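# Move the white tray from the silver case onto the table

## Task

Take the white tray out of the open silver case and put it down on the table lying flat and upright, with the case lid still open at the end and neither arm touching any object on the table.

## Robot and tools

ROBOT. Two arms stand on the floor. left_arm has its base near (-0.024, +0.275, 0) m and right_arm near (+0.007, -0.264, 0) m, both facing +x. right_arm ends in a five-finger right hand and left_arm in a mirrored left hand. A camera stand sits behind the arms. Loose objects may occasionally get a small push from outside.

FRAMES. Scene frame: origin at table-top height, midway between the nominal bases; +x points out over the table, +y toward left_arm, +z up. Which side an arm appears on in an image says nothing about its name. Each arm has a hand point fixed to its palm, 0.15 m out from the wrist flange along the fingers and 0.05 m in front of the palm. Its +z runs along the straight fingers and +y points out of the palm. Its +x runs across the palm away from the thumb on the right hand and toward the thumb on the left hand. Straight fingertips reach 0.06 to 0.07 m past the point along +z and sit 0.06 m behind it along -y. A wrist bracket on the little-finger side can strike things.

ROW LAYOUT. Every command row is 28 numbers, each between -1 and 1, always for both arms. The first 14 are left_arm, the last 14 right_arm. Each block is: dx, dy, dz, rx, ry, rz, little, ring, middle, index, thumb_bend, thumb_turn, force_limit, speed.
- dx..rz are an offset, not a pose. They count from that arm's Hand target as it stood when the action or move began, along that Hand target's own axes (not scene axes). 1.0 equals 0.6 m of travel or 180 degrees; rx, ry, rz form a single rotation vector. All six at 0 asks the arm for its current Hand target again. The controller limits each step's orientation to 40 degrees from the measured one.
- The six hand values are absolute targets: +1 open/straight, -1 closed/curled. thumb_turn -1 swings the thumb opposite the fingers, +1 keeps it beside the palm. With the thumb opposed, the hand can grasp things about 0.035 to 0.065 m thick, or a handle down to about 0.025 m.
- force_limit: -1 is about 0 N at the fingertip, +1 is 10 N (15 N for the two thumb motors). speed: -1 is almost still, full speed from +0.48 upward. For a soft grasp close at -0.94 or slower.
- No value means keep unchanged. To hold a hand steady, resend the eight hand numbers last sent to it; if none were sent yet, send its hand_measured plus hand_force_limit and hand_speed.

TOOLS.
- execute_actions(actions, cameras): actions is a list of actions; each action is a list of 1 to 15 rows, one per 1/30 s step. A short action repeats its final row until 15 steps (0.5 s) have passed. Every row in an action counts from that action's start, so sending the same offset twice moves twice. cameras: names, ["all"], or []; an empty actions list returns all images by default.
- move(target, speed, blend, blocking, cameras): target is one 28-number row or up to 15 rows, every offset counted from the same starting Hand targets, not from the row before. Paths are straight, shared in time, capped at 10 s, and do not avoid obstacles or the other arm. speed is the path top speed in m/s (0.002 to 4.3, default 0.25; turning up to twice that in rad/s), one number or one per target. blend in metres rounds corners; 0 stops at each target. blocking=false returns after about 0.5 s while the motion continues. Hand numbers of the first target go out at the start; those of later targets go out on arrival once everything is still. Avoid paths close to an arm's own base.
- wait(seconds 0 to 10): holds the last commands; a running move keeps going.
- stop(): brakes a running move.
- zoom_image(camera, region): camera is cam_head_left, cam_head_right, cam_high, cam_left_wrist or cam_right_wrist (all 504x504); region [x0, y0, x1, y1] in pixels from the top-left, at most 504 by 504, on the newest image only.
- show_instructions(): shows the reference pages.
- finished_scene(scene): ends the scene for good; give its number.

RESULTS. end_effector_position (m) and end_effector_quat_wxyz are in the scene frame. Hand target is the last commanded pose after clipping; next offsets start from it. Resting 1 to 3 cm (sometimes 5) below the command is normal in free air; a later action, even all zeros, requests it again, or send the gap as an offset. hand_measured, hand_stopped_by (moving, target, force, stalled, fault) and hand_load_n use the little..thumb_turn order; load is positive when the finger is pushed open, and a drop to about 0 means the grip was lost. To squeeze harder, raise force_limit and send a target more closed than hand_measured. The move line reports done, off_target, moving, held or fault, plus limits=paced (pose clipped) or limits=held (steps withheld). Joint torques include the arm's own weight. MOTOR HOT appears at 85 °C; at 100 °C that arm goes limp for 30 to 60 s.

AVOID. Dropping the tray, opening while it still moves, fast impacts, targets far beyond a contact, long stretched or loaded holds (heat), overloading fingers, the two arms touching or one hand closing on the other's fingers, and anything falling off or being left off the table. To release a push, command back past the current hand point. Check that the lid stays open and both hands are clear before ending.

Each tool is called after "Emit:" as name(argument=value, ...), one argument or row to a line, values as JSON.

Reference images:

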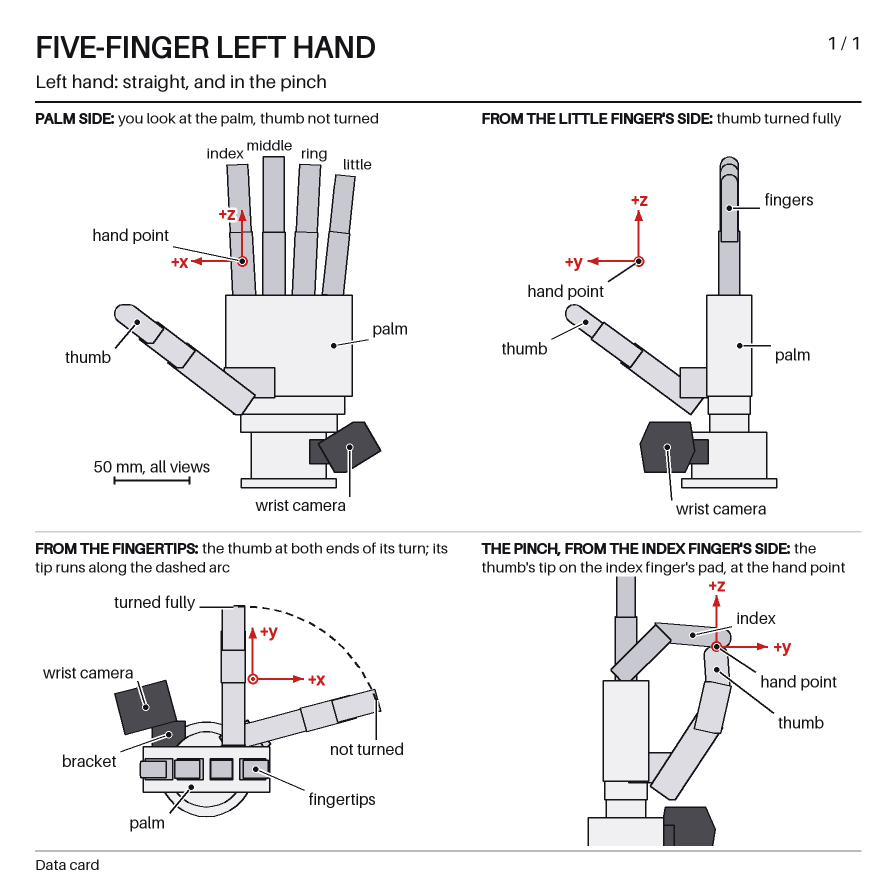

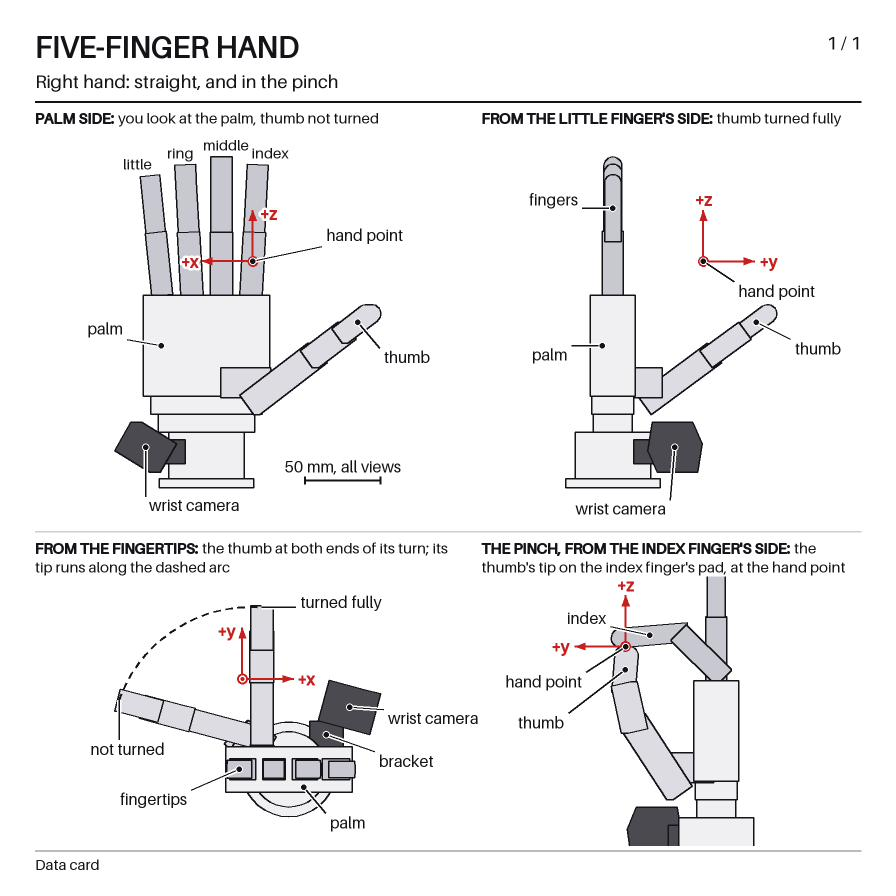

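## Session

Emit:
execute_actions(
  actions=[],
)

Emit:
zoom_image(
  camera="cam_head_right",
  region=[200, 120, 504, 320],
)

Emit:
zoom_image(
  camera="cam_high",
  region=[0, 180, 320, 504],
)

Scene clock: 0.00 s.
left_arm: end_effector_position=(+0.2018, +0.6112, +0.3278) hand_measured=(+1.000, +1.000, +1.000, +1.000, +1.000, +1.000) hand_load_n=(+0.0, +0.0, +0.0, +0.0, +0.0, +0.0) hand_stopped_by=(target, target, target, target, target, target) hand_force_limit=0.00 hand_speed=-0.80 end_effector_quat_wxyz=(+0.716, -0.671, -0.002, +0.192) | right_arm: end_effector_position=(+0.8178, -0.1171, +0.1686) hand_measured=(+1.000, +1.000, +1.000, +1.000, +1.000, +1.000) hand_load_n=(+0.0, +0.0, -0.5, +0.0, -0.5, +0.0) hand_stopped_by=(target, target, target, target, target, target) hand_force_limit=0.00 hand_speed=-0.80 end_effector_quat_wxyz=(+0.185, -0.057, +0.957, -0.216)
Joint positions: left_arm=[0.484 1.01 0.624 0.814 -1.327 0.675] | right_arm=[0.211 2.308 2.445 -1.384 0.487 1.597]
Joint velocities: within noise
Joint torques (N m): no reading
Motor temperatures (°C): left_arm=[28 29 37 27 27 27] | right_arm=[29 30 28 29 28 25]
Heat: left arm: hottest elbow 37 °C; right arm: hottest shoulder 30 °C.
Hand target: left_arm +0.2054, +0.6131, +0.3415; +0.721, -0.668, -0.014, +0.183 | right_arm +0.8230, -0.1159, +0.1774; +0.196, -0.054, +0.955, -0.214

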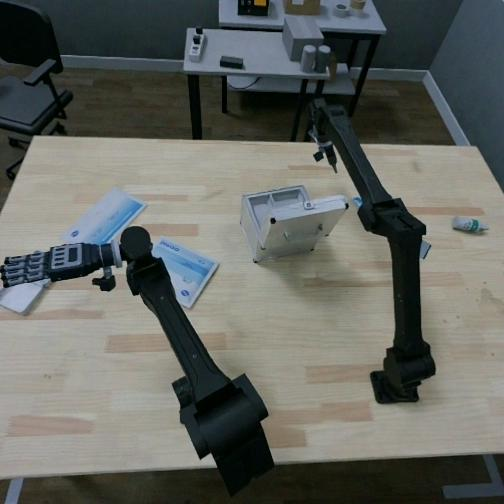

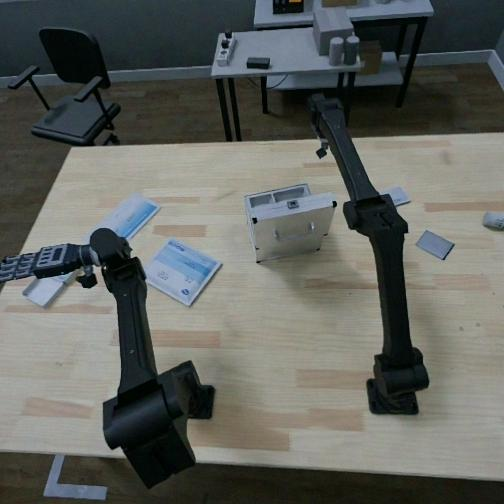

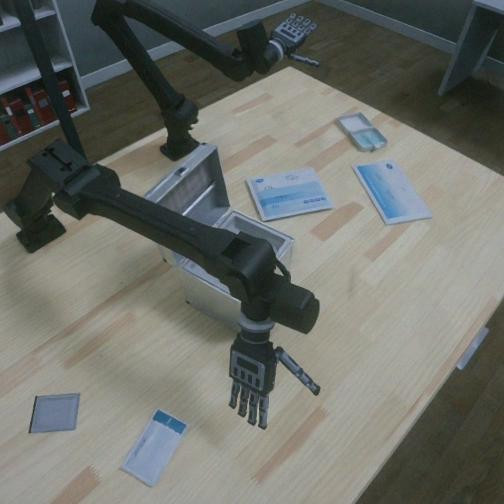

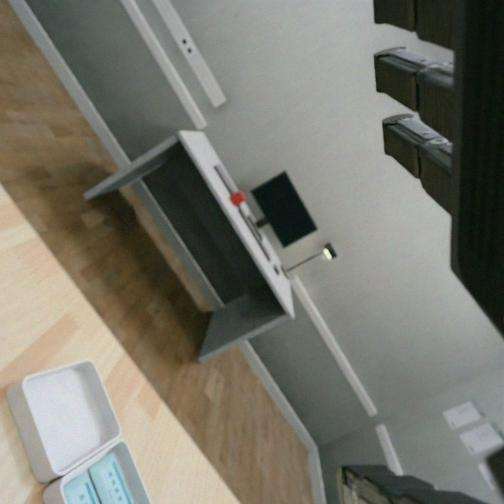

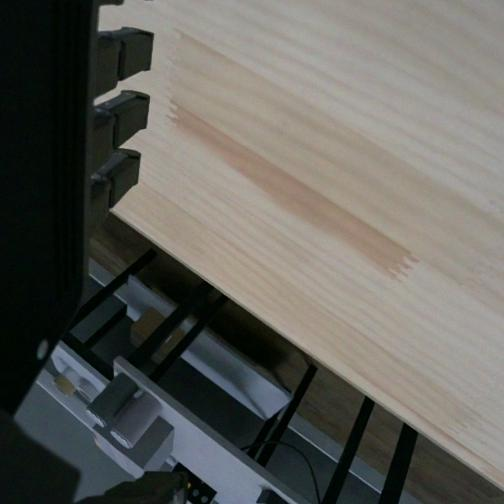

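Scaled by 1.658 from the camera's 504x504 image, which has a finer 720x720 frame.

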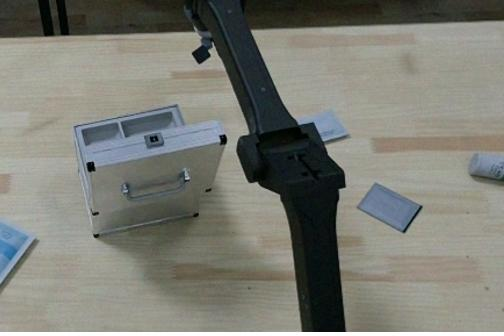

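Scaled by 1.556 from the camera's 504x504 image, which has a finer 720x720 frame.

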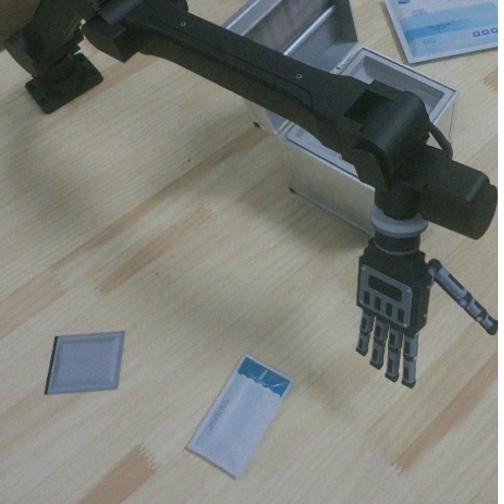

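Emit:
zoom_image(
  camera="cam_head_right",
  region=[230, 170, 350, 270],
)

Emit:
zoom_image(
  camera="cam_head_left",
  region=[230, 170, 360, 270],
)

Emit:
zoom_image(
  camera="cam_high",
  region=[140, 140, 320, 340],
)

Scaled by 4.200 from the camera's 504x504 image, which has a finer 720x720 frame.

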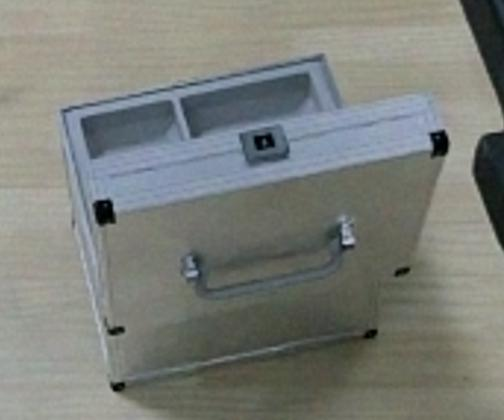

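Scaled by 3.877 from the camera's 504x504 image, which has a finer 720x720 frame.

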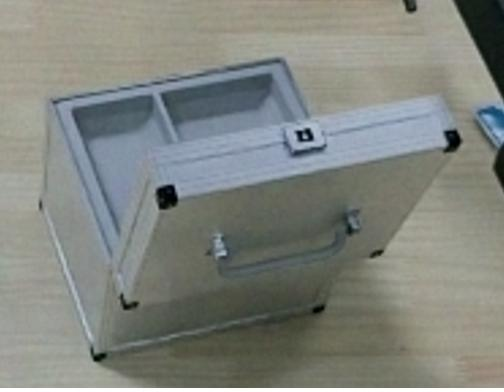

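Scaled by 2.520 from the camera's 504x504 image, which has a finer 720x720 frame.

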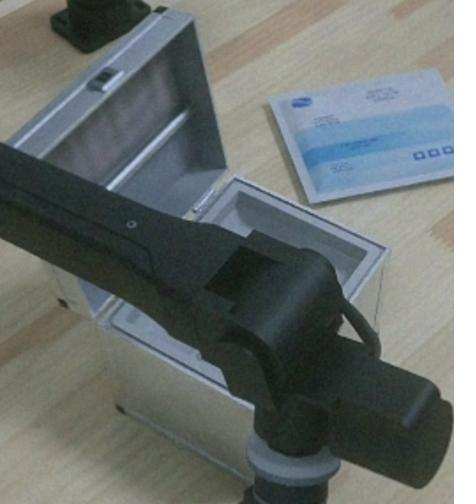

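Emit:
move(
  target=[
    [0,0,0,0,0,0,1,1,1,1,1,1,0,-0.8,-0.0702,-0.0872,-0.1613,0,0,0,0,0,0,0,0.8,-1,0,-0.3],
    [0,0,0,0,0,0,1,1,1,1,1,1,0,-0.8,0.1052,-0.1045,-0.2767,-0.2046,-0.0090,-0.4496,0,0,0,0,0.8,-1,0,-0.3],
  ],
  speed=[0.2, 0.4],
  blend=[0.03, 0],
  cameras=["cam_high", "cam_head_right"],
)

Scene clock: 44.53 s.
left_arm: end_effector_position=(+0.2018, +0.6112, +0.3278) hand_measured=(+1.000, +1.000, +1.000, +1.000, +1.000, +1.000) hand_load_n=(+0.0, +0.0, -0.5, +0.0, +0.0, +0.0) hand_stopped_by=(target, target, target, target, target, target) hand_force_limit=0.00 hand_speed=-0.80 end_effector_quat_wxyz=(+0.716, -0.671, -0.002, +0.192) | right_arm: end_effector_position=(+0.7077, -0.1169, +0.3035) hand_measured=(+0.000, +0.000, +0.000, +0.000, +0.800, -1.000) hand_load_n=(+0.0, +0.0, +0.0, +0.0, +0.0, +0.0) hand_stopped_by=(target, target, target, target, target, target) hand_force_limit=0.00 hand_speed=-0.30 end_effector_quat_wxyz=(+0.186, -0.664, +0.716, -0.106)
Joint positions: left_arm=[0.484 1.01 0.624 0.814 -1.327 0.675] | right_arm=[0.121 2.291 2.833 -1.682 -0.039 0.22]
Joint torques (N m): left_arm=[0.91 -3.78 12.21 1.47 0.4 0] | right_arm=[0.03 -25.05 7.57 0.23 0.02 0.01]
Motor temperatures (°C): left_arm=[28 29 47 27 28 27] | right_arm=[29 38 36 29 28 25]
Heat: left arm: hottest elbow 47 °C; right arm: hottest shoulder 38 °C.
Hand target: left_arm +0.2054, +0.6131, +0.3415; +0.721, -0.668, -0.014, +0.183 | right_arm +0.7004, -0.1197, +0.3205; +0.001, +0.707, -0.707, +0.000
Off the commanded pose: left_arm 0.014 m, 2 deg | right_arm 0.019 m, 25 deg.
elbow stopped short (right arm): the move would have taken joint 3 (elbow) straighter than the controller allows.
joint sent to its limit (right arm) — joint 4 (wrist pitch), lower limit. The joint targets are off in orientation, not in position.
move: off_target (left_arm, right_arm)
Images, in order (width x height): cam_head_right 504x504, cam_high 504x504.

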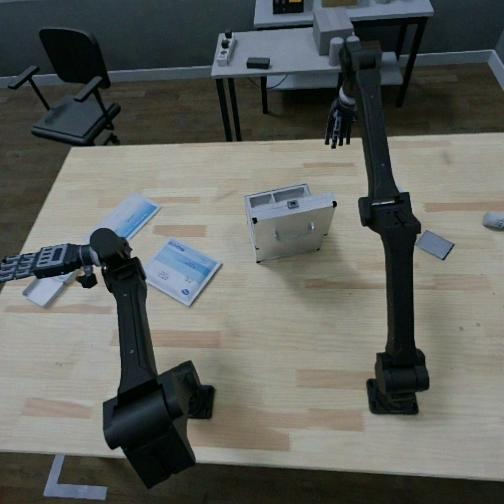

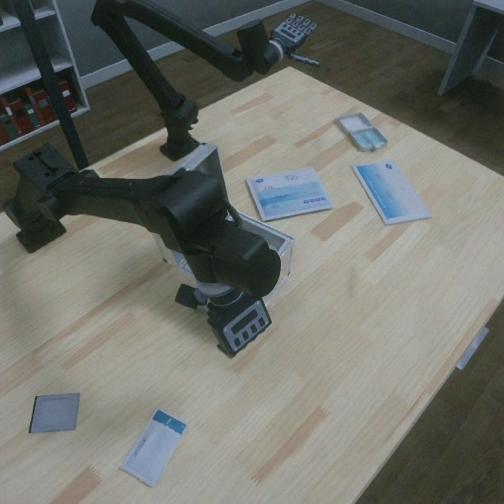

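Emit:
move(
  target=[0,0,0,0,0,0,1,1,1,1,1,1,0,-0.8,-0.275,0.322,0.067,0.1813,-0.2190,-0.5288,0,0,0,0,0.8,-1,0,-0.3],
  speed=0.25,
  cameras=["cam_high", "cam_right_wrist", "cam_head_right"],
)

Scene clock: 58.03 s.
left_arm: end_effector_position=(+0.2018, +0.6112, +0.3278) hand_measured=(+1.000, +1.000, +1.000, +1.000, +1.000, +1.000) hand_load_n=(+0.0, +0.0, -0.5, +0.0, +0.0, +0.0) hand_stopped_by=(target, target, target, target, target, target) hand_force_limit=0.00 hand_speed=-0.80 end_effector_quat_wxyz=(+0.716, -0.671, -0.002, +0.192) | right_arm: end_effector_position=(+0.5110, +0.0403, +0.2695) hand_measured=(+0.000, +0.000, +0.000, +0.000, +0.800, -1.000) hand_load_n=(+0.0, +0.0, +0.0, +0.0, +0.0, +0.0) hand_stopped_by=(target, target, target, target, target, target) hand_force_limit=0.00 hand_speed=-0.30 end_effector_quat_wxyz=(-0.379, +0.921, +0.077, -0.041)
Joint positions: left_arm=[0.484 1.01 0.624 0.814 -1.327 0.675] | right_arm=[0.36 1.883 2.02 -1.528 -0.765 -1.29]
Joint torques (N m): left_arm=[0.79 -3.84 12.15 1.46 0.41 0] | right_arm=[0.91 -19.25 9.25 -0.16 -0.72 0]
Heat: left arm: hottest elbow 48 °C; right arm: hottest shoulder 37 °C.
Hand target: left_arm +0.2054, +0.6131, +0.3415; +0.721, -0.668, -0.014, +0.183 | right_arm +0.5072, +0.0451, +0.2803; -0.381, +0.920, +0.088, -0.036
Off the commanded pose: left_arm 0.014 m, 2 deg | right_arm 0.012 m, 1 deg.
move: off_target (left_arm, right_arm)
Images, in order (width x height): cam_head_right 504x504, cam_high 504x504, cam_right_wrist 504x504.

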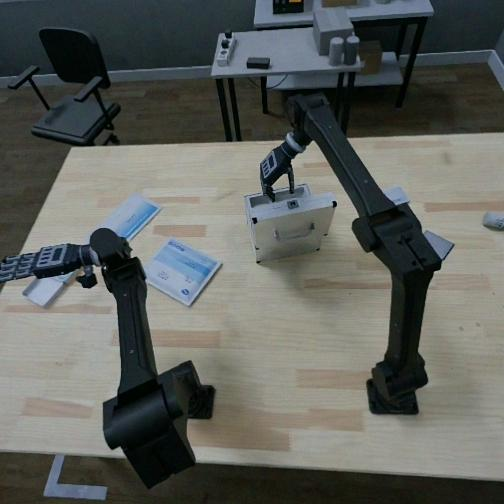

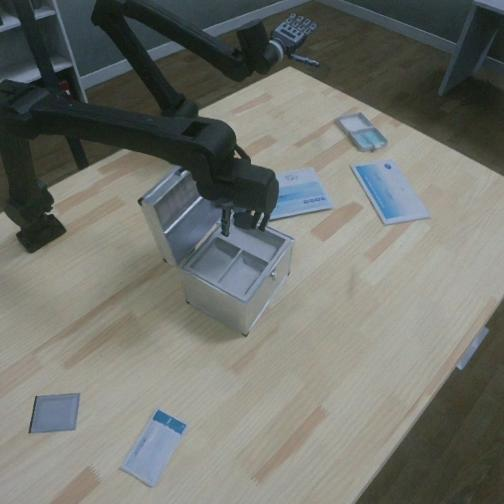

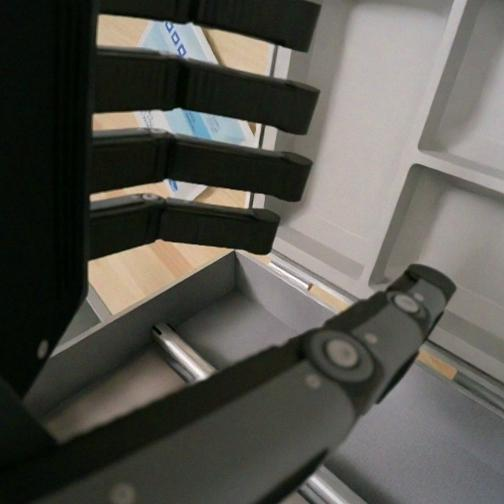

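Emit:
zoom_image(
  camera="cam_right_wrist",
  region=[304, 80, 504, 330],
)

Scaled by 2.016 from the camera's 504x504 image, which has a finer 720x720 frame.

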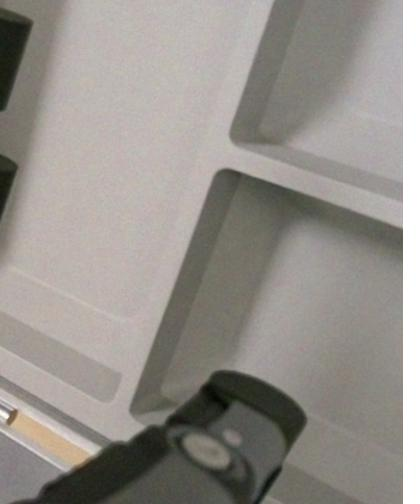

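Emit:
move(
  target=[0,0,0,0,0,0,1,1,1,1,1,1,0,-0.8,-0.003,0.0593,0.0987,0,0,0,0,0,0,0,0.8,-1,0,-0.3],
  speed=0.1,
  cameras=["cam_right_wrist"],
)

Emit:
zoom_image(
  camera="cam_right_wrist",
  region=[254, 100, 454, 350],
)

Scene clock: 88.30 s.
left_arm: end_effector_position=(+0.2018, +0.6112, +0.3278) hand_measured=(+1.000, +1.000, +1.000, +1.000, +1.000, +1.000) hand_load_n=(+0.0, +0.0, +0.0, +0.0, +0.0, -0.5) hand_stopped_by=(target, target, target, target, target, target) hand_force_limit=0.00 hand_speed=-0.80 end_effector_quat_wxyz=(+0.716, -0.671, -0.002, +0.192) | right_arm: end_effector_position=(+0.5043, +0.0545, +0.2018) hand_measured=(+0.000, +0.000, +0.000, +0.000, +0.800, -1.000) hand_load_n=(+0.0, +0.0, +0.0, +0.0, +0.0, +0.0) hand_stopped_by=(target, target, target, target, target, target) hand_force_limit=0.00 hand_speed=-0.30 end_effector_quat_wxyz=(-0.378, +0.921, +0.081, -0.049)
Joint positions: left_arm=[0.484 1.01 0.624 0.814 -1.327 0.675] | right_arm=[0.386 1.881 1.839 -1.348 -0.765 -1.272]
Joint torques (N m): left_arm=[0.91 -3.66 12.19 1.46 0.4 0] | right_arm=[1.08 -20.25 8.08 0.9 -0.51 0.13]
Heat: left arm: hottest elbow 50 °C; right arm: hottest shoulder 37 °C.
Hand target: left_arm +0.2054, +0.6131, +0.3415; +0.721, -0.668, -0.014, +0.183 | right_arm +0.5022, +0.0613, +0.2133; -0.381, +0.920, +0.088, -0.037
Off the commanded pose: left_arm 0.014 m, 2 deg | right_arm 0.013 m, 2 deg.
move: off_target (left_arm, right_arm)
Images, in order (width x height): cam_right_wrist 504x504.

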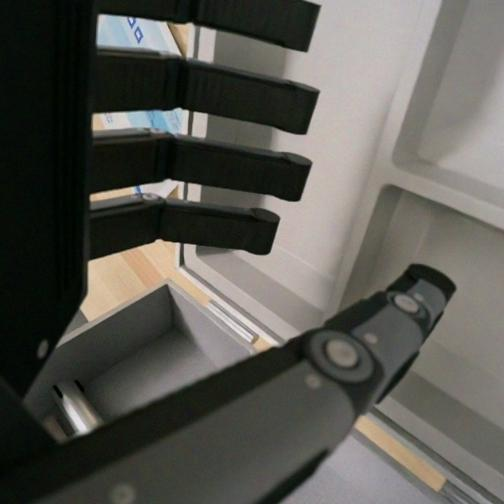

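Scaled by 2.016 from the camera's 504x504 image, which has a finer 720x720 frame.

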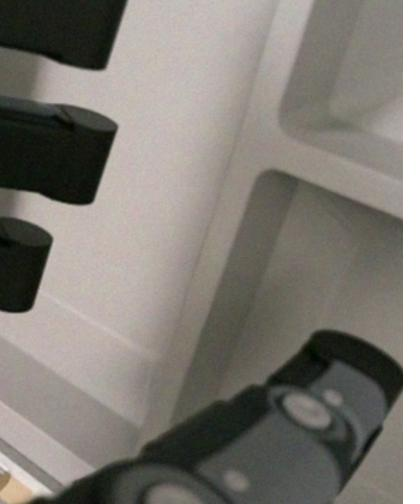

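Emit:
move(
  target=[0,0,0,0,0,0,1,1,1,1,1,1,0,-0.8,-0.0078,0.0463,0.015,0,0,0,0,0,0,0,0.8,-1,0,-0.3],
  speed=0.05,
  cameras=["cam_right_wrist"],
)

Emit:
zoom_image(
  camera="cam_right_wrist",
  region=[254, 100, 454, 350],
)

Scene clock: 105.37 s.
left_arm: end_effector_position=(+0.2018, +0.6112, +0.3278) hand_measured=(+1.000, +1.000, +1.000, +1.000, +1.000, +1.000) hand_load_n=(+0.0, +0.0, +0.0, +0.0, +0.0, +0.0) hand_stopped_by=(target, target, target, target, target, target) hand_force_limit=0.00 hand_speed=-0.80 end_effector_quat_wxyz=(+0.716, -0.671, -0.002, +0.192) | right_arm: end_effector_position=(+0.4947, +0.0501, +0.1743) hand_measured=(+0.000, +0.000, +0.000, +0.000, +0.800, -1.000) hand_load_n=(+0.0, +0.0, +0.0, +0.0, +0.0, +0.0) hand_stopped_by=(target, target, target, target, target, target) hand_force_limit=0.00 hand_speed=-0.30 end_effector_quat_wxyz=(-0.375, +0.922, +0.081, -0.057)
Joint positions: left_arm=[0.484 1.01 0.624 0.814 -1.327 0.675] | right_arm=[0.386 1.872 1.753 -1.293 -0.765 -1.281]
Joint torques (N m): left_arm=[0.73 -4.01 12.22 1.47 0.41 -0.01] | right_arm=[-0.56 -20.19 7.97 0.85 -0.64 -0.03]
Heat: left arm: hottest elbow 50 °C; right arm: hottest shoulder 39 °C.
Hand target: left_arm +0.2054, +0.6131, +0.3415; +0.721, -0.668, -0.014, +0.183 | right_arm +0.5002, +0.0474, +0.1872; -0.381, +0.920, +0.089, -0.036
Off the commanded pose: left_arm 0.014 m, 2 deg | right_arm 0.014 m, 3 deg.
move: off_target (left_arm, right_arm)
Images, in order (width x height): cam_right_wrist 504x504.

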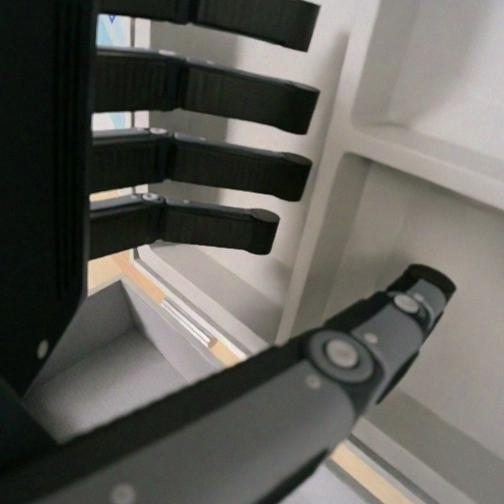

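Scaled by 2.016 from the camera's 504x504 image, which has a finer 720x720 frame.

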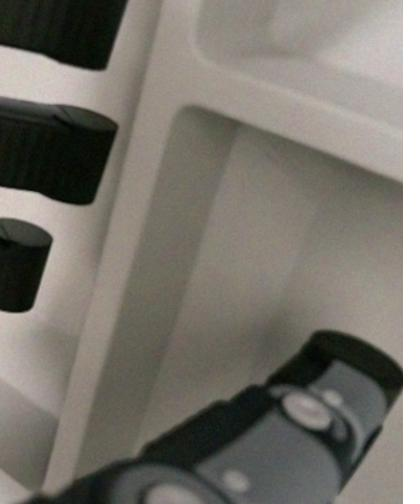

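Emit:
move(
  target=[0,0,0,0,0,0,1,1,1,1,1,1,0,-0.8,0.0197,-0.0103,-0.0157,0,0,0,0,0,0,0,0.8,-1,0,-0.3],
  speed=0.05,
  cameras=["cam_right_wrist"],
)

Emit:
zoom_image(
  camera="cam_right_wrist",
  region=[254, 100, 454, 350],
)

Scene clock: 113.87 s.
left_arm: end_effector_position=(+0.2018, +0.6112, +0.3278) hand_measured=(+1.000, +1.000, +1.000, +1.000, +1.000, +1.000) hand_load_n=(+0.0, +0.0, +0.0, +0.0, +0.0, -0.5) hand_stopped_by=(target, target, target, target, target, target) hand_force_limit=0.00 hand_speed=-0.80 end_effector_quat_wxyz=(+0.716, -0.671, -0.002, +0.192) | right_arm: end_effector_position=(+0.4971, +0.0501, +0.1825) hand_measured=(+0.000, +0.000, +0.000, +0.000, +0.800, -1.000) hand_load_n=(+0.0, +0.0, +0.0, +0.0, +0.0, +0.0) hand_stopped_by=(target, target, target, target, target, target) hand_force_limit=0.00 hand_speed=-0.30 end_effector_quat_wxyz=(-0.376, +0.921, +0.085, -0.054)
Joint positions: left_arm=[0.484 1.01 0.624 0.814 -1.327 0.675] | right_arm=[0.385 1.872 1.775 -1.312 -0.765 -1.29]
Joint torques (N m): left_arm=[0.85 -3.96 12.16 1.46 0.41 -0.01] | right_arm=[-1.14 -17.96 11.41 -0.24 -0.7 -0.04]
Heat: left arm: hottest elbow 51 °C; right arm: hottest shoulder 40 °C.
Hand target: left_arm +0.2054, +0.6131, +0.3415; +0.721, -0.668, -0.014, +0.183 | right_arm +0.5122, +0.0473, +0.1982; -0.381, +0.920, +0.088, -0.037
Off the commanded pose: left_arm 0.014 m, 2 deg | right_arm 0.022 m, 2 deg.
move: off_target (left_arm, right_arm)
Images, in order (width x height): cam_right_wrist 504x504.

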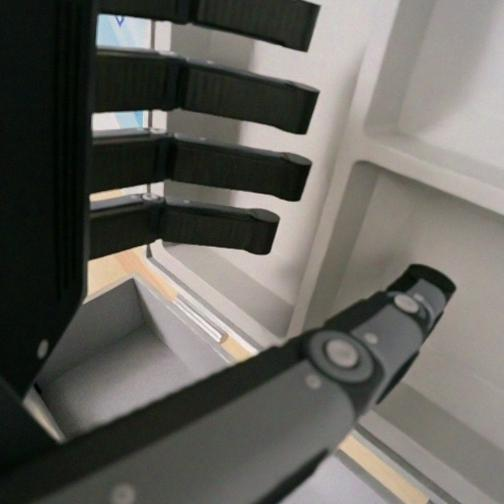

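Scaled by 2.016 from the camera's 504x504 image, which has a finer 720x720 frame.

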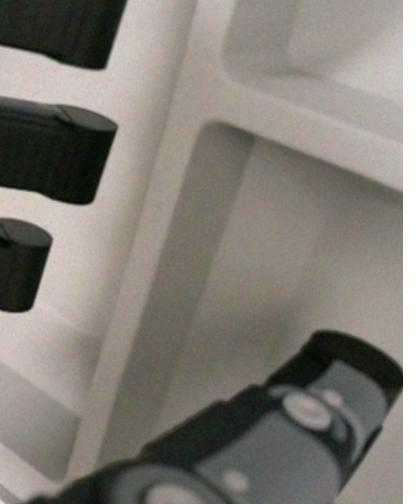

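Emit:
move(
  target=[0,0,0,0,0,0,1,1,1,1,1,1,0,-0.8,0.0082,0.0142,0.0118,0,0,0,0,0,0,0,0.8,-1,0,-0.3],
  speed=0.05,
  cameras=["cam_right_wrist"],
)

Emit:
zoom_image(
  camera="cam_right_wrist",
  region=[254, 100, 454, 350],
)

Scene clock: 118.80 s.
left_arm: end_effector_position=(+0.2018, +0.6112, +0.3278) hand_measured=(+1.000, +1.000, +1.000, +1.000, +1.000, +1.000) hand_load_n=(+0.0, +0.0, +0.0, +0.0, +0.0, -0.5) hand_stopped_by=(target, target, target, target, target, target) hand_force_limit=0.00 hand_speed=-0.80 end_effector_quat_wxyz=(+0.716, -0.671, -0.002, +0.192) | right_arm: end_effector_position=(+0.4985, +0.0484, +0.1824) hand_measured=(+0.000, +0.000, +0.000, +0.000, +0.800, -1.000) hand_load_n=(+0.5, +0.0, +0.0, +0.0, +0.0, +0.0) hand_stopped_by=(target, target, target, target, target, target) hand_force_limit=0.00 hand_speed=-0.30 end_effector_quat_wxyz=(-0.376, +0.921, +0.086, -0.052)
Joint positions: left_arm=[0.484 1.01 0.624 0.814 -1.327 0.675] | right_arm=[0.381 1.872 1.775 -1.312 -0.765 -1.295]
Joint torques (N m): left_arm=[0.97 -3.84 12.19 1.43 0.41 0.01] | right_arm=[-1.61 -16.62 11.07 0.44 -0.72 0]
Heat: left arm: hottest elbow 51 °C; right arm: hottest shoulder 40 °C.
Hand target: left_arm +0.2054, +0.6131, +0.3415; +0.721, -0.668, -0.014, +0.183 | right_arm +0.5172, +0.0474, +0.1872; -0.381, +0.920, +0.088, -0.037
Off the commanded pose: left_arm 0.014 m, 2 deg | right_arm 0.019 m, 2 deg.
move: off_target (left_arm, right_arm)
Images, in order (width x height): cam_right_wrist 504x504.

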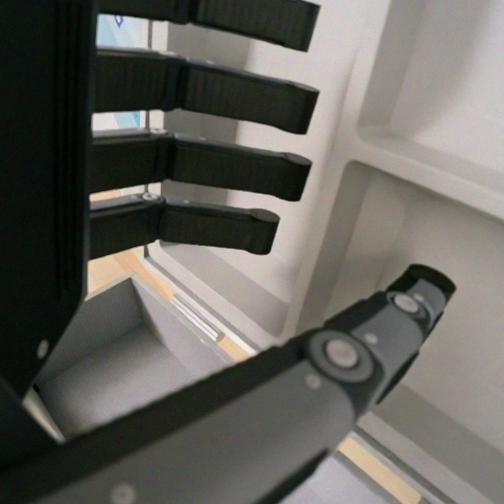

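Scaled by 2.016 from the camera's 504x504 image, which has a finer 720x720 frame.

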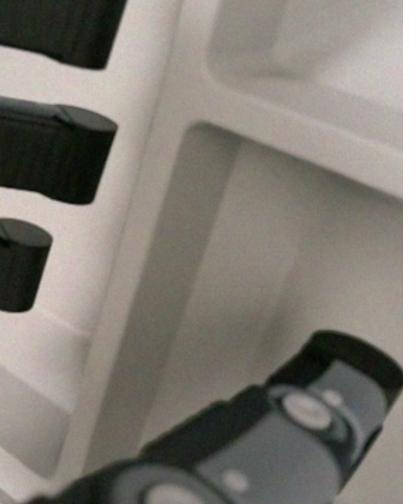

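Emit:
move(
  target=[0,0,0,0,0,0,1,1,1,1,1,1,0,-0.8,0.0038,0.013,0.0153,0,0,0,0,0,0,0,0.8,-1,0,-0.3],
  speed=0.05,
  cameras=["cam_right_wrist"],
)

Emit:
zoom_image(
  camera="cam_right_wrist",
  region=[254, 100, 454, 350],
)

Scene clock: 129.33 s.
left_arm: end_effector_position=(+0.2018, +0.6112, +0.3278) hand_measured=(+1.000, +1.000, +1.000, +1.000, +1.000, +1.000) hand_load_n=(+0.0, +0.0, +0.0, +0.0, +0.0, +0.0) hand_stopped_by=(target, target, target, target, target, target) hand_force_limit=0.00 hand_speed=-0.80 end_effector_quat_wxyz=(+0.716, -0.671, -0.002, +0.192) | right_arm: end_effector_position=(+0.5022, +0.0499, +0.1823) hand_measured=(+0.000, +0.000, +0.000, +0.000, +0.800, -1.000) hand_load_n=(+0.0, +0.5, +0.0, +0.0, +0.0, +0.0) hand_stopped_by=(target, target, target, target, target, target) hand_force_limit=0.00 hand_speed=-0.30 end_effector_quat_wxyz=(-0.378, +0.920, +0.089, -0.045)
Joint positions: left_arm=[0.484 1.01 0.624 0.814 -1.327 0.675] | right_arm=[0.381 1.872 1.775 -1.297 -0.765 -1.295]
Joint torques (N m): left_arm=[0.79 -3.84 12.16 1.44 0.41 -0.01] | right_arm=[-1.03 -15.68 9.91 0.85 -0.73 -0.02]
Heat: left arm: hottest elbow 51 °C; right arm: hottest shoulder 40 °C.
Hand target: left_arm +0.2054, +0.6131, +0.3415; +0.721, -0.668, -0.014, +0.183 | right_arm +0.5192, +0.0488, +0.1752; -0.381, +0.920, +0.088, -0.037
Off the commanded pose: left_arm 0.014 m, 2 deg | right_arm 0.019 m, 1 deg.
move: off_target (left_arm, right_arm)
Images, in order (width x height): cam_right_wrist 504x504.

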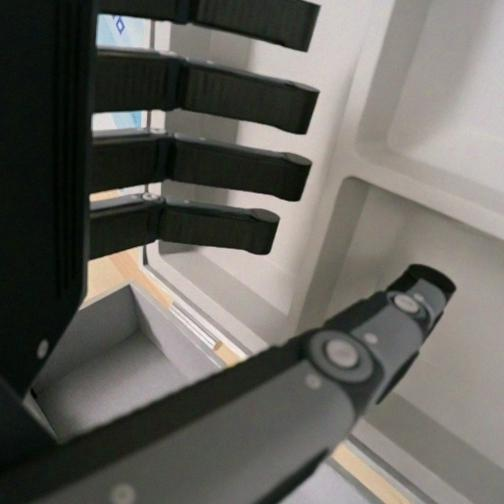

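Scaled by 2.016 from the camera's 504x504 image, which has a finer 720x720 frame.

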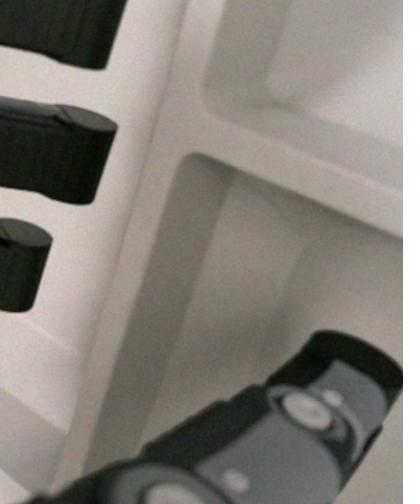

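Emit:
move(
  target=[0,0,0,0,0,0,1,1,1,1,1,1,0,-0.8,-0.0016,0.0141,0.0141,0,0,0,0,0,0,0,0.8,-1,0,-0.3],
  speed=0.05,
  cameras=["cam_right_wrist"],
)

Emit:
zoom_image(
  camera="cam_right_wrist",
  region=[254, 100, 454, 350],
)

Scene clock: 135.47 s.
left_arm: end_effector_position=(+0.2018, +0.6112, +0.3278) hand_measured=(+1.000, +1.000, +1.000, +1.000, +1.000, +1.000) hand_load_n=(+0.0, +0.0, +0.0, +0.0, +0.0, +0.0) hand_stopped_by=(target, target, target, target, target, target) hand_force_limit=0.00 hand_speed=-0.80 end_effector_quat_wxyz=(+0.716, -0.671, -0.002, +0.192) | right_arm: end_effector_position=(+0.5093, +0.0529, +0.1824) hand_measured=(+0.000, +0.000, +0.000, +0.000, +0.800, -1.000) hand_load_n=(+0.0, +0.0, +0.0, +0.0, +0.0, +0.0) hand_stopped_by=(target, target, target, target, target, target) hand_force_limit=0.00 hand_speed=-0.30 end_effector_quat_wxyz=(-0.382, +0.919, +0.094, -0.032)
Joint positions: left_arm=[0.484 1.01 0.624 0.814 -1.327 0.675] | right_arm=[0.381 1.872 1.775 -1.266 -0.765 -1.295]
Joint torques (N m): left_arm=[0.91 -3.78 12.19 1.44 0.41 0] | right_arm=[-1.03 -15.74 7.86 0.85 -0.73 -0.02]
Heat: left arm: hottest elbow 51 °C; right arm: hottest shoulder 39 °C.
Hand target: left_arm +0.2054, +0.6131, +0.3415; +0.721, -0.668, -0.014, +0.183 | right_arm +0.5183, +0.0487, +0.1632; -0.381, +0.919, +0.089, -0.037
Off the commanded pose: left_arm 0.014 m, 2 deg | right_arm 0.022 m, 1 deg.
move: off_target (left_arm, right_arm)
Images, in order (width x height): cam_right_wrist 504x504.

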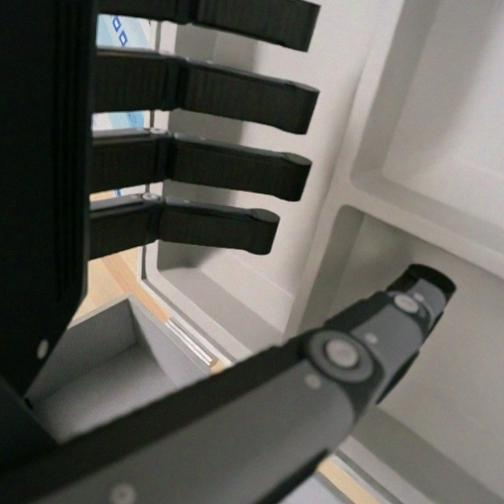

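Scaled by 2.016 from the camera's 504x504 image, which has a finer 720x720 frame.

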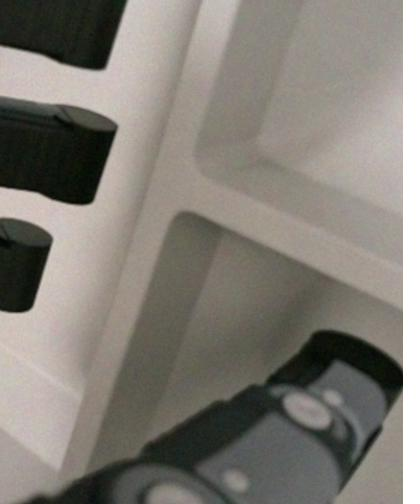

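Emit:
move(
  target=[0,0,0,0,0,0,1,1,1,1,1,1,0,-0.8,-0.0147,0.0015,0.0055,0,0,0,0,0,0,0,0.8,-1,0,-0.3],
  speed=0.05,
  cameras=["cam_right_wrist"],
)

Emit:
zoom_image(
  camera="cam_right_wrist",
  region=[254, 100, 454, 350],
)

Scene clock: 141.03 s.
left_arm: end_effector_position=(+0.2018, +0.6112, +0.3278) hand_measured=(+1.000, +1.000, +1.000, +1.000, +1.000, +1.000) hand_load_n=(-0.5, +0.0, +0.0, +0.0, +0.0, -0.5) hand_stopped_by=(target, target, target, target, target, target) hand_force_limit=0.00 hand_speed=-0.80 end_effector_quat_wxyz=(+0.716, -0.671, -0.002, +0.192) | right_arm: end_effector_position=(+0.5038, +0.0511, +0.1684) hand_measured=(+0.000, +0.000, +0.000, +0.000, +0.800, -1.000) hand_load_n=(+0.0, +0.0, -1.0, +0.0, +0.0, +0.0) hand_stopped_by=(target, target, target, target, target, target) hand_force_limit=0.00 hand_speed=-0.30 end_effector_quat_wxyz=(-0.381, +0.919, +0.092, -0.039)
Joint positions: left_arm=[0.484 1.01 0.624 0.814 -1.327 0.675] | right_arm=[0.381 1.872 1.737 -1.245 -0.767 -1.295]
Joint torques (N m): left_arm=[1.03 -4.07 12.22 1.47 0.41 0] | right_arm=[-0.56 -16.73 7.64 1.01 -0.61 0.06]
Heat: left arm: hottest elbow 51 °C; right arm: hottest shoulder 39 °C.
Hand target: left_arm +0.2054, +0.6131, +0.3415; +0.721, -0.668, -0.014, +0.183 | right_arm +0.5092, +0.0487, +0.1602; -0.381, +0.920, +0.088, -0.037
Off the commanded pose: left_arm 0.014 m, 2 deg | right_arm 0.010 m, 0 deg.
move: off_target (left_arm)
Images, in order (width x height): cam_right_wrist 504x504.

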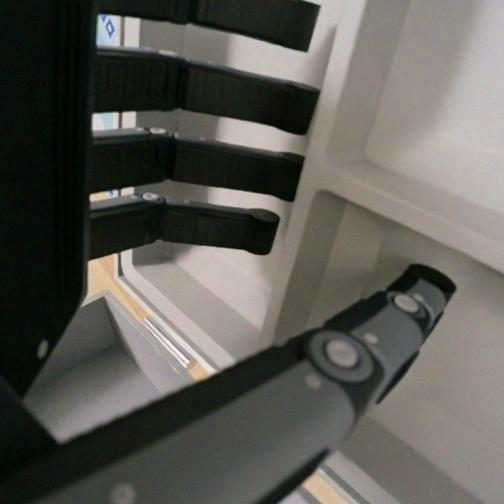

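Scaled by 2.016 from the camera's 504x504 image, which has a finer 720x720 frame.

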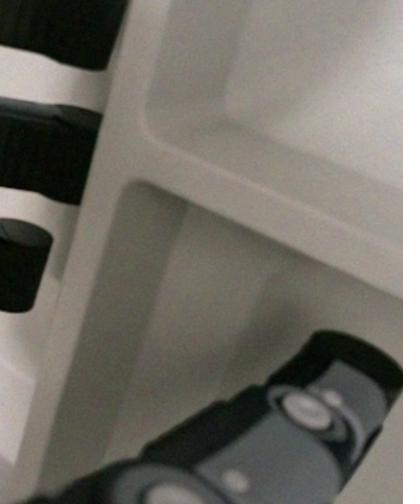

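Emit:
move(
  target=[0,0,0,0,0,0,1,1,1,1,1,1,0,-0.8,0,0,0,0,0,0,-0.8,-0.8,-0.8,-0.8,-0.3,-1,-0.5,-0.92],
  cameras=["cam_right_wrist"],
)

Emit:
zoom_image(
  camera="cam_right_wrist",
  region=[254, 80, 454, 330],
)

Scene clock: 152.27 s.
left_arm: end_effector_position=(+0.2018, +0.6112, +0.3278) hand_measured=(+1.000, +1.000, +1.000, +1.000, +1.000, +1.000) hand_load_n=(+0.0, -0.5, +0.0, +0.0, +0.0, +0.0) hand_stopped_by=(target, target, target, target, target, target) hand_force_limit=0.00 hand_speed=-0.80 end_effector_quat_wxyz=(+0.716, -0.671, -0.002, +0.192) | right_arm: end_effector_position=(+0.5029, +0.0520, +0.1669) hand_measured=(-0.506, -0.342, -0.268, -0.396, +0.440, -1.000) hand_load_n=(+2.5, +0.0, +0.5, +0.5, +4.0, +0.5) hand_stopped_by=(force, force, force, force, force, target) hand_force_limit=-0.50 hand_speed=-0.92 end_effector_quat_wxyz=(-0.384, +0.918, +0.092, -0.040)
Joint positions: left_arm=[0.484 1.01 0.624 0.814 -1.327 0.675] | right_arm=[0.381 1.872 1.732 -1.24 -0.775 -1.297]
Joint torques (N m): left_arm=[0.85 -3.9 12.22 1.47 0.39 0] | right_arm=[-0.56 -17.38 8.01 0.84 -0.31 0.07]
Motor temperatures (°C): left_arm=[28 29 52 27 28 27] | right_arm=[29 39 36 29 29 25]
Heat: left arm: hottest elbow 52 °C; right arm: hottest shoulder 39 °C.
Hand target: left_arm +0.2054, +0.6131, +0.3415; +0.721, -0.668, -0.014, +0.183 | right_arm +0.5093, +0.0487, +0.1602; -0.381, +0.920, +0.088, -0.037
Off the commanded pose: left_arm 0.014 m, 2 deg | right_arm 0.010 m, 1 deg.
move: off_target (left_arm)
Images, in order (width x height): cam_right_wrist 504x504.

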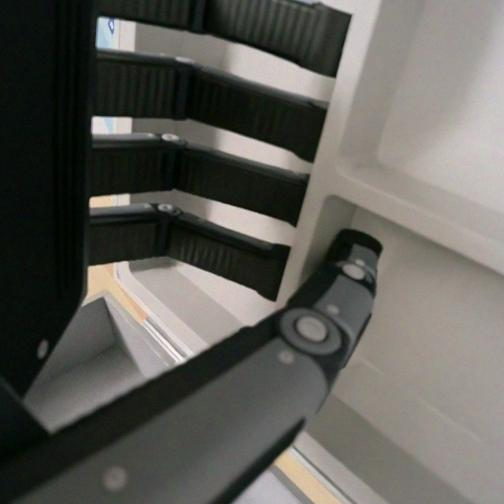

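Scaled by 2.016 from the camera's 504x504 image, which has a finer 720x720 frame.

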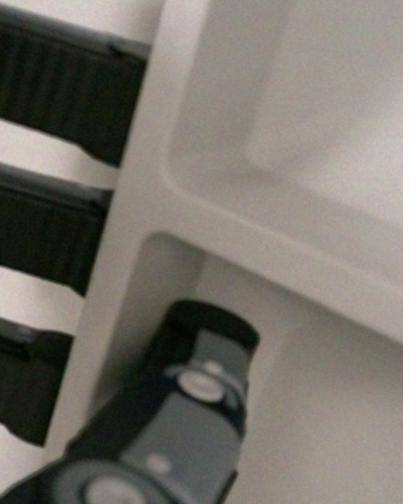

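Emit:
move(
  target=[0,0,0,0,0,0,1,1,1,1,1,1,0,-0.8,0,0,0,0,0,0,-0.85,-0.85,-0.85,-0.85,-0.35,-1,0.1,-0.92],
)

Emit:
move(
  target=[0,0,0,0,0,0,1,1,1,1,1,1,0,-0.8,0,-0.0471,-0.0471,0,0,0,-0.85,-0.85,-0.85,-0.85,-0.35,-1,0.1,-0.92],
  speed=0.04,
  cameras=["cam_right_wrist", "cam_high"],
)

Scene clock: 156.30 s.
left_arm: end_effector_position=(+0.2018, +0.6112, +0.3278) hand_measured=(+1.000, +1.000, +1.000, +1.000, +1.000, +1.000) hand_load_n=(+0.0, +0.0, +0.0, +0.0, +0.0, +0.0) hand_stopped_by=(target, target, target, target, target, target) hand_force_limit=0.00 hand_speed=-0.80 end_effector_quat_wxyz=(+0.716, -0.671, -0.002, +0.192) | right_arm: end_effector_position=(+0.5030, +0.0530, +0.1669) hand_measured=(-0.580, -0.392, -0.310, -0.416, +0.436, -1.000) hand_load_n=(+4.5, +3.0, +3.5, +3.5, +11.0, +0.5) hand_stopped_by=(force, force, force, force, force, target) hand_force_limit=0.10 hand_speed=-0.92 end_effector_quat_wxyz=(-0.385, +0.917, +0.097, -0.039)
Joint positions: left_arm=[0.484 1.01 0.624 0.814 -1.327 0.675] | right_arm=[0.383 1.872 1.732 -1.239 -0.776 -1.306]
Joint torques (N m): left_arm=[0.91 -3.9 12.18 1.42 0.4 0] | right_arm=[-0.67 -17.32 8.02 0.81 -0.23 0.15]
Heat: left arm: hottest elbow 52 °C; right arm: hottest shoulder 39 °C.
Hand target: left_arm +0.2054, +0.6131, +0.3415; +0.721, -0.668, -0.014, +0.183 | right_arm +0.5093, +0.0486, +0.1602; -0.381, +0.920, +0.088, -0.037
Off the commanded pose: left_arm 0.014 m, 2 deg | right_arm 0.010 m, 1 deg.
move: off_target (left_arm)

Scene clock: 157.77 s.
left_arm: end_effector_position=(+0.2018, +0.6112, +0.3278) hand_measured=(+1.000, +1.000, +1.000, +1.000, +1.000, +1.000) hand_load_n=(+0.0, +0.0, +0.0, +0.0, +0.0, -0.5) hand_stopped_by=(target, target, target, target, target, target) hand_force_limit=0.00 hand_speed=-0.80 end_effector_quat_wxyz=(+0.716, -0.671, -0.002, +0.192) | right_arm: end_effector_position=(+0.4981, +0.0509, +0.1795) hand_measured=(-0.580, -0.392, -0.310, -0.416, +0.436, -1.000) hand_load_n=(+0.0, +2.0, +6.0, +0.0, +11.5, -0.5) hand_stopped_by=(force, force, force, force, force, target) hand_force_limit=0.10 hand_speed=-0.92 end_effector_quat_wxyz=(-0.382, +0.918, +0.097, -0.050)
Joint positions: left_arm=[0.484 1.01 0.624 0.814 -1.327 0.675] | right_arm=[0.383 1.872 1.765 -1.302 -0.778 -1.316]
Joint torques (N m): left_arm=[0.91 -3.9 12.21 1.46 0.41 -0.01] | right_arm=[-0.73 -18.61 11.56 -0.43 -0.22 0.26]
Heat: left arm: hottest elbow 52 °C; right arm: hottest shoulder 39 °C.
Hand target: left_arm +0.2054, +0.6131, +0.3415; +0.721, -0.668, -0.014, +0.183 | right_arm +0.5094, +0.0485, +0.2002; -0.381, +0.920, +0.088, -0.037
Off the commanded pose: left_arm 0.014 m, 2 deg | right_arm 0.024 m, 2 deg.
move: off_target (left_arm, right_arm)
Images, in order (width x height): cam_high 504x504, cam_right_wrist 504x504.

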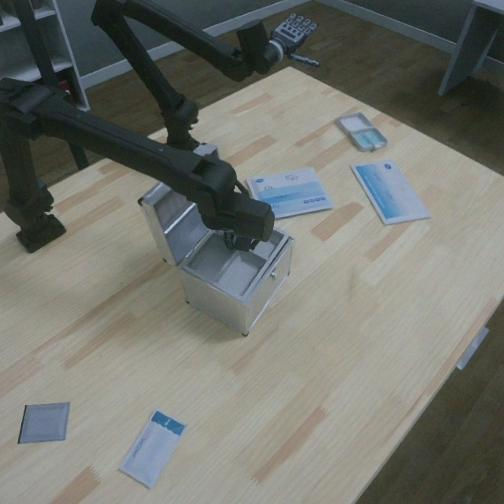

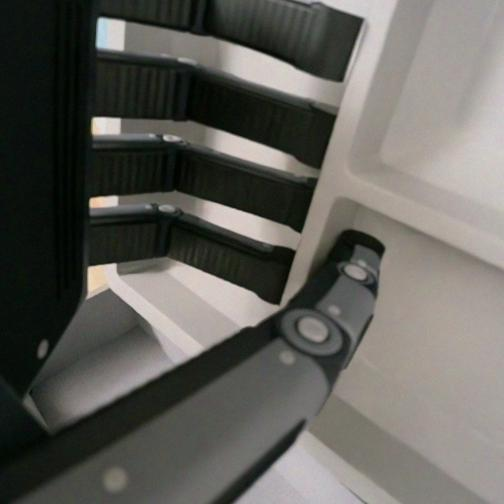

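Emit:
move(
  target=[0,0,0,0,0,0,1,1,1,1,1,1,0,-0.8,0,-0.0471,-0.0471,0,0,0,-0.85,-0.85,-0.85,-0.85,-0.35,-1,0.1,-0.92],
  speed=0.04,
  cameras=["cam_right_wrist", "cam_high"],
)

Emit:
zoom_image(
  camera="cam_high",
  region=[140, 170, 320, 340],
)

Scene clock: 163.30 s.
left_arm: end_effector_position=(+0.2018, +0.6112, +0.3278) hand_measured=(+1.000, +1.000, +1.000, +1.000, +1.000, +1.000) hand_load_n=(+0.0, +0.0, +0.0, +0.0, +0.0, +0.0) hand_stopped_by=(target, target, target, target, target, target) hand_force_limit=0.00 hand_speed=-0.80 end_effector_quat_wxyz=(+0.716, -0.671, -0.002, +0.192) | right_arm: end_effector_position=(+0.4975, +0.0494, +0.2176) hand_measured=(-0.580, -0.392, -0.310, -0.416, +0.436, -1.000) hand_load_n=(+0.0, +0.0, +6.0, +2.0, +10.0, +0.5) hand_stopped_by=(force, force, force, force, force, target) hand_force_limit=0.10 hand_speed=-0.92 end_effector_quat_wxyz=(-0.376, +0.921, +0.089, -0.056)
Joint positions: left_arm=[0.484 1.01 0.624 0.814 -1.327 0.675] | right_arm=[0.383 1.872 1.866 -1.414 -0.769 -1.303]
Joint torques (N m): left_arm=[0.73 -3.78 12.18 1.44 0.41 0] | right_arm=[-0.73 -18.67 11.88 -0.31 -0.53 0.13]
Heat: left arm: hottest elbow 52 °C; right arm: hottest shoulder 39 °C.
Hand target: left_arm +0.2054, +0.6131, +0.3415; +0.721, -0.668, -0.014, +0.183 | right_arm +0.5094, +0.0485, +0.2402; -0.381, +0.920, +0.089, -0.036
Off the commanded pose: left_arm 0.014 m, 2 deg | right_arm 0.026 m, 2 deg.
move: off_target (left_arm, right_arm)
Images, in order (width x height): cam_high 504x504, cam_right_wrist 504x504.

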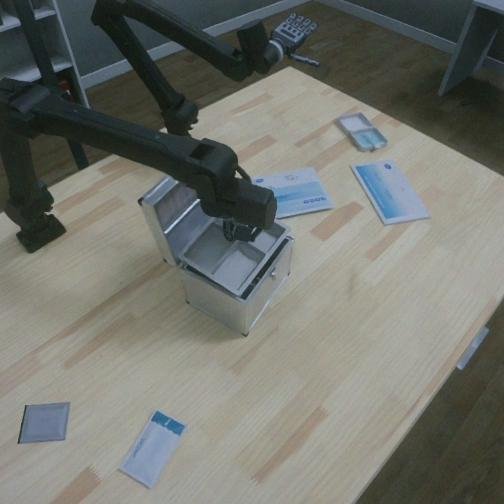

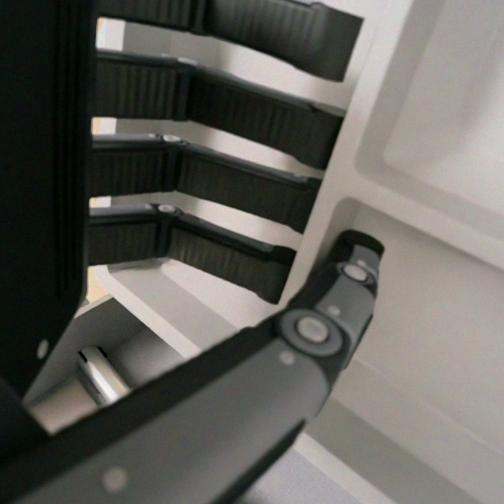

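Scaled by 2.800 from the camera's 504x504 image, which has a finer 720x720 frame.

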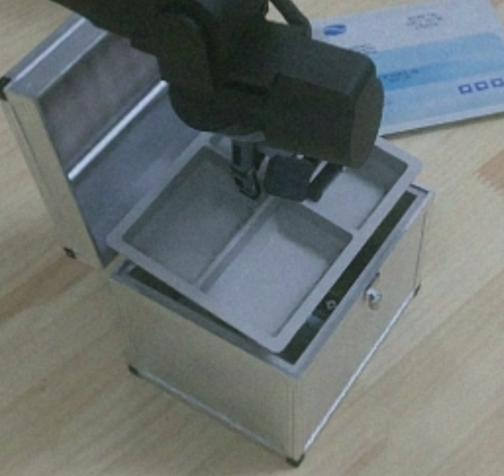

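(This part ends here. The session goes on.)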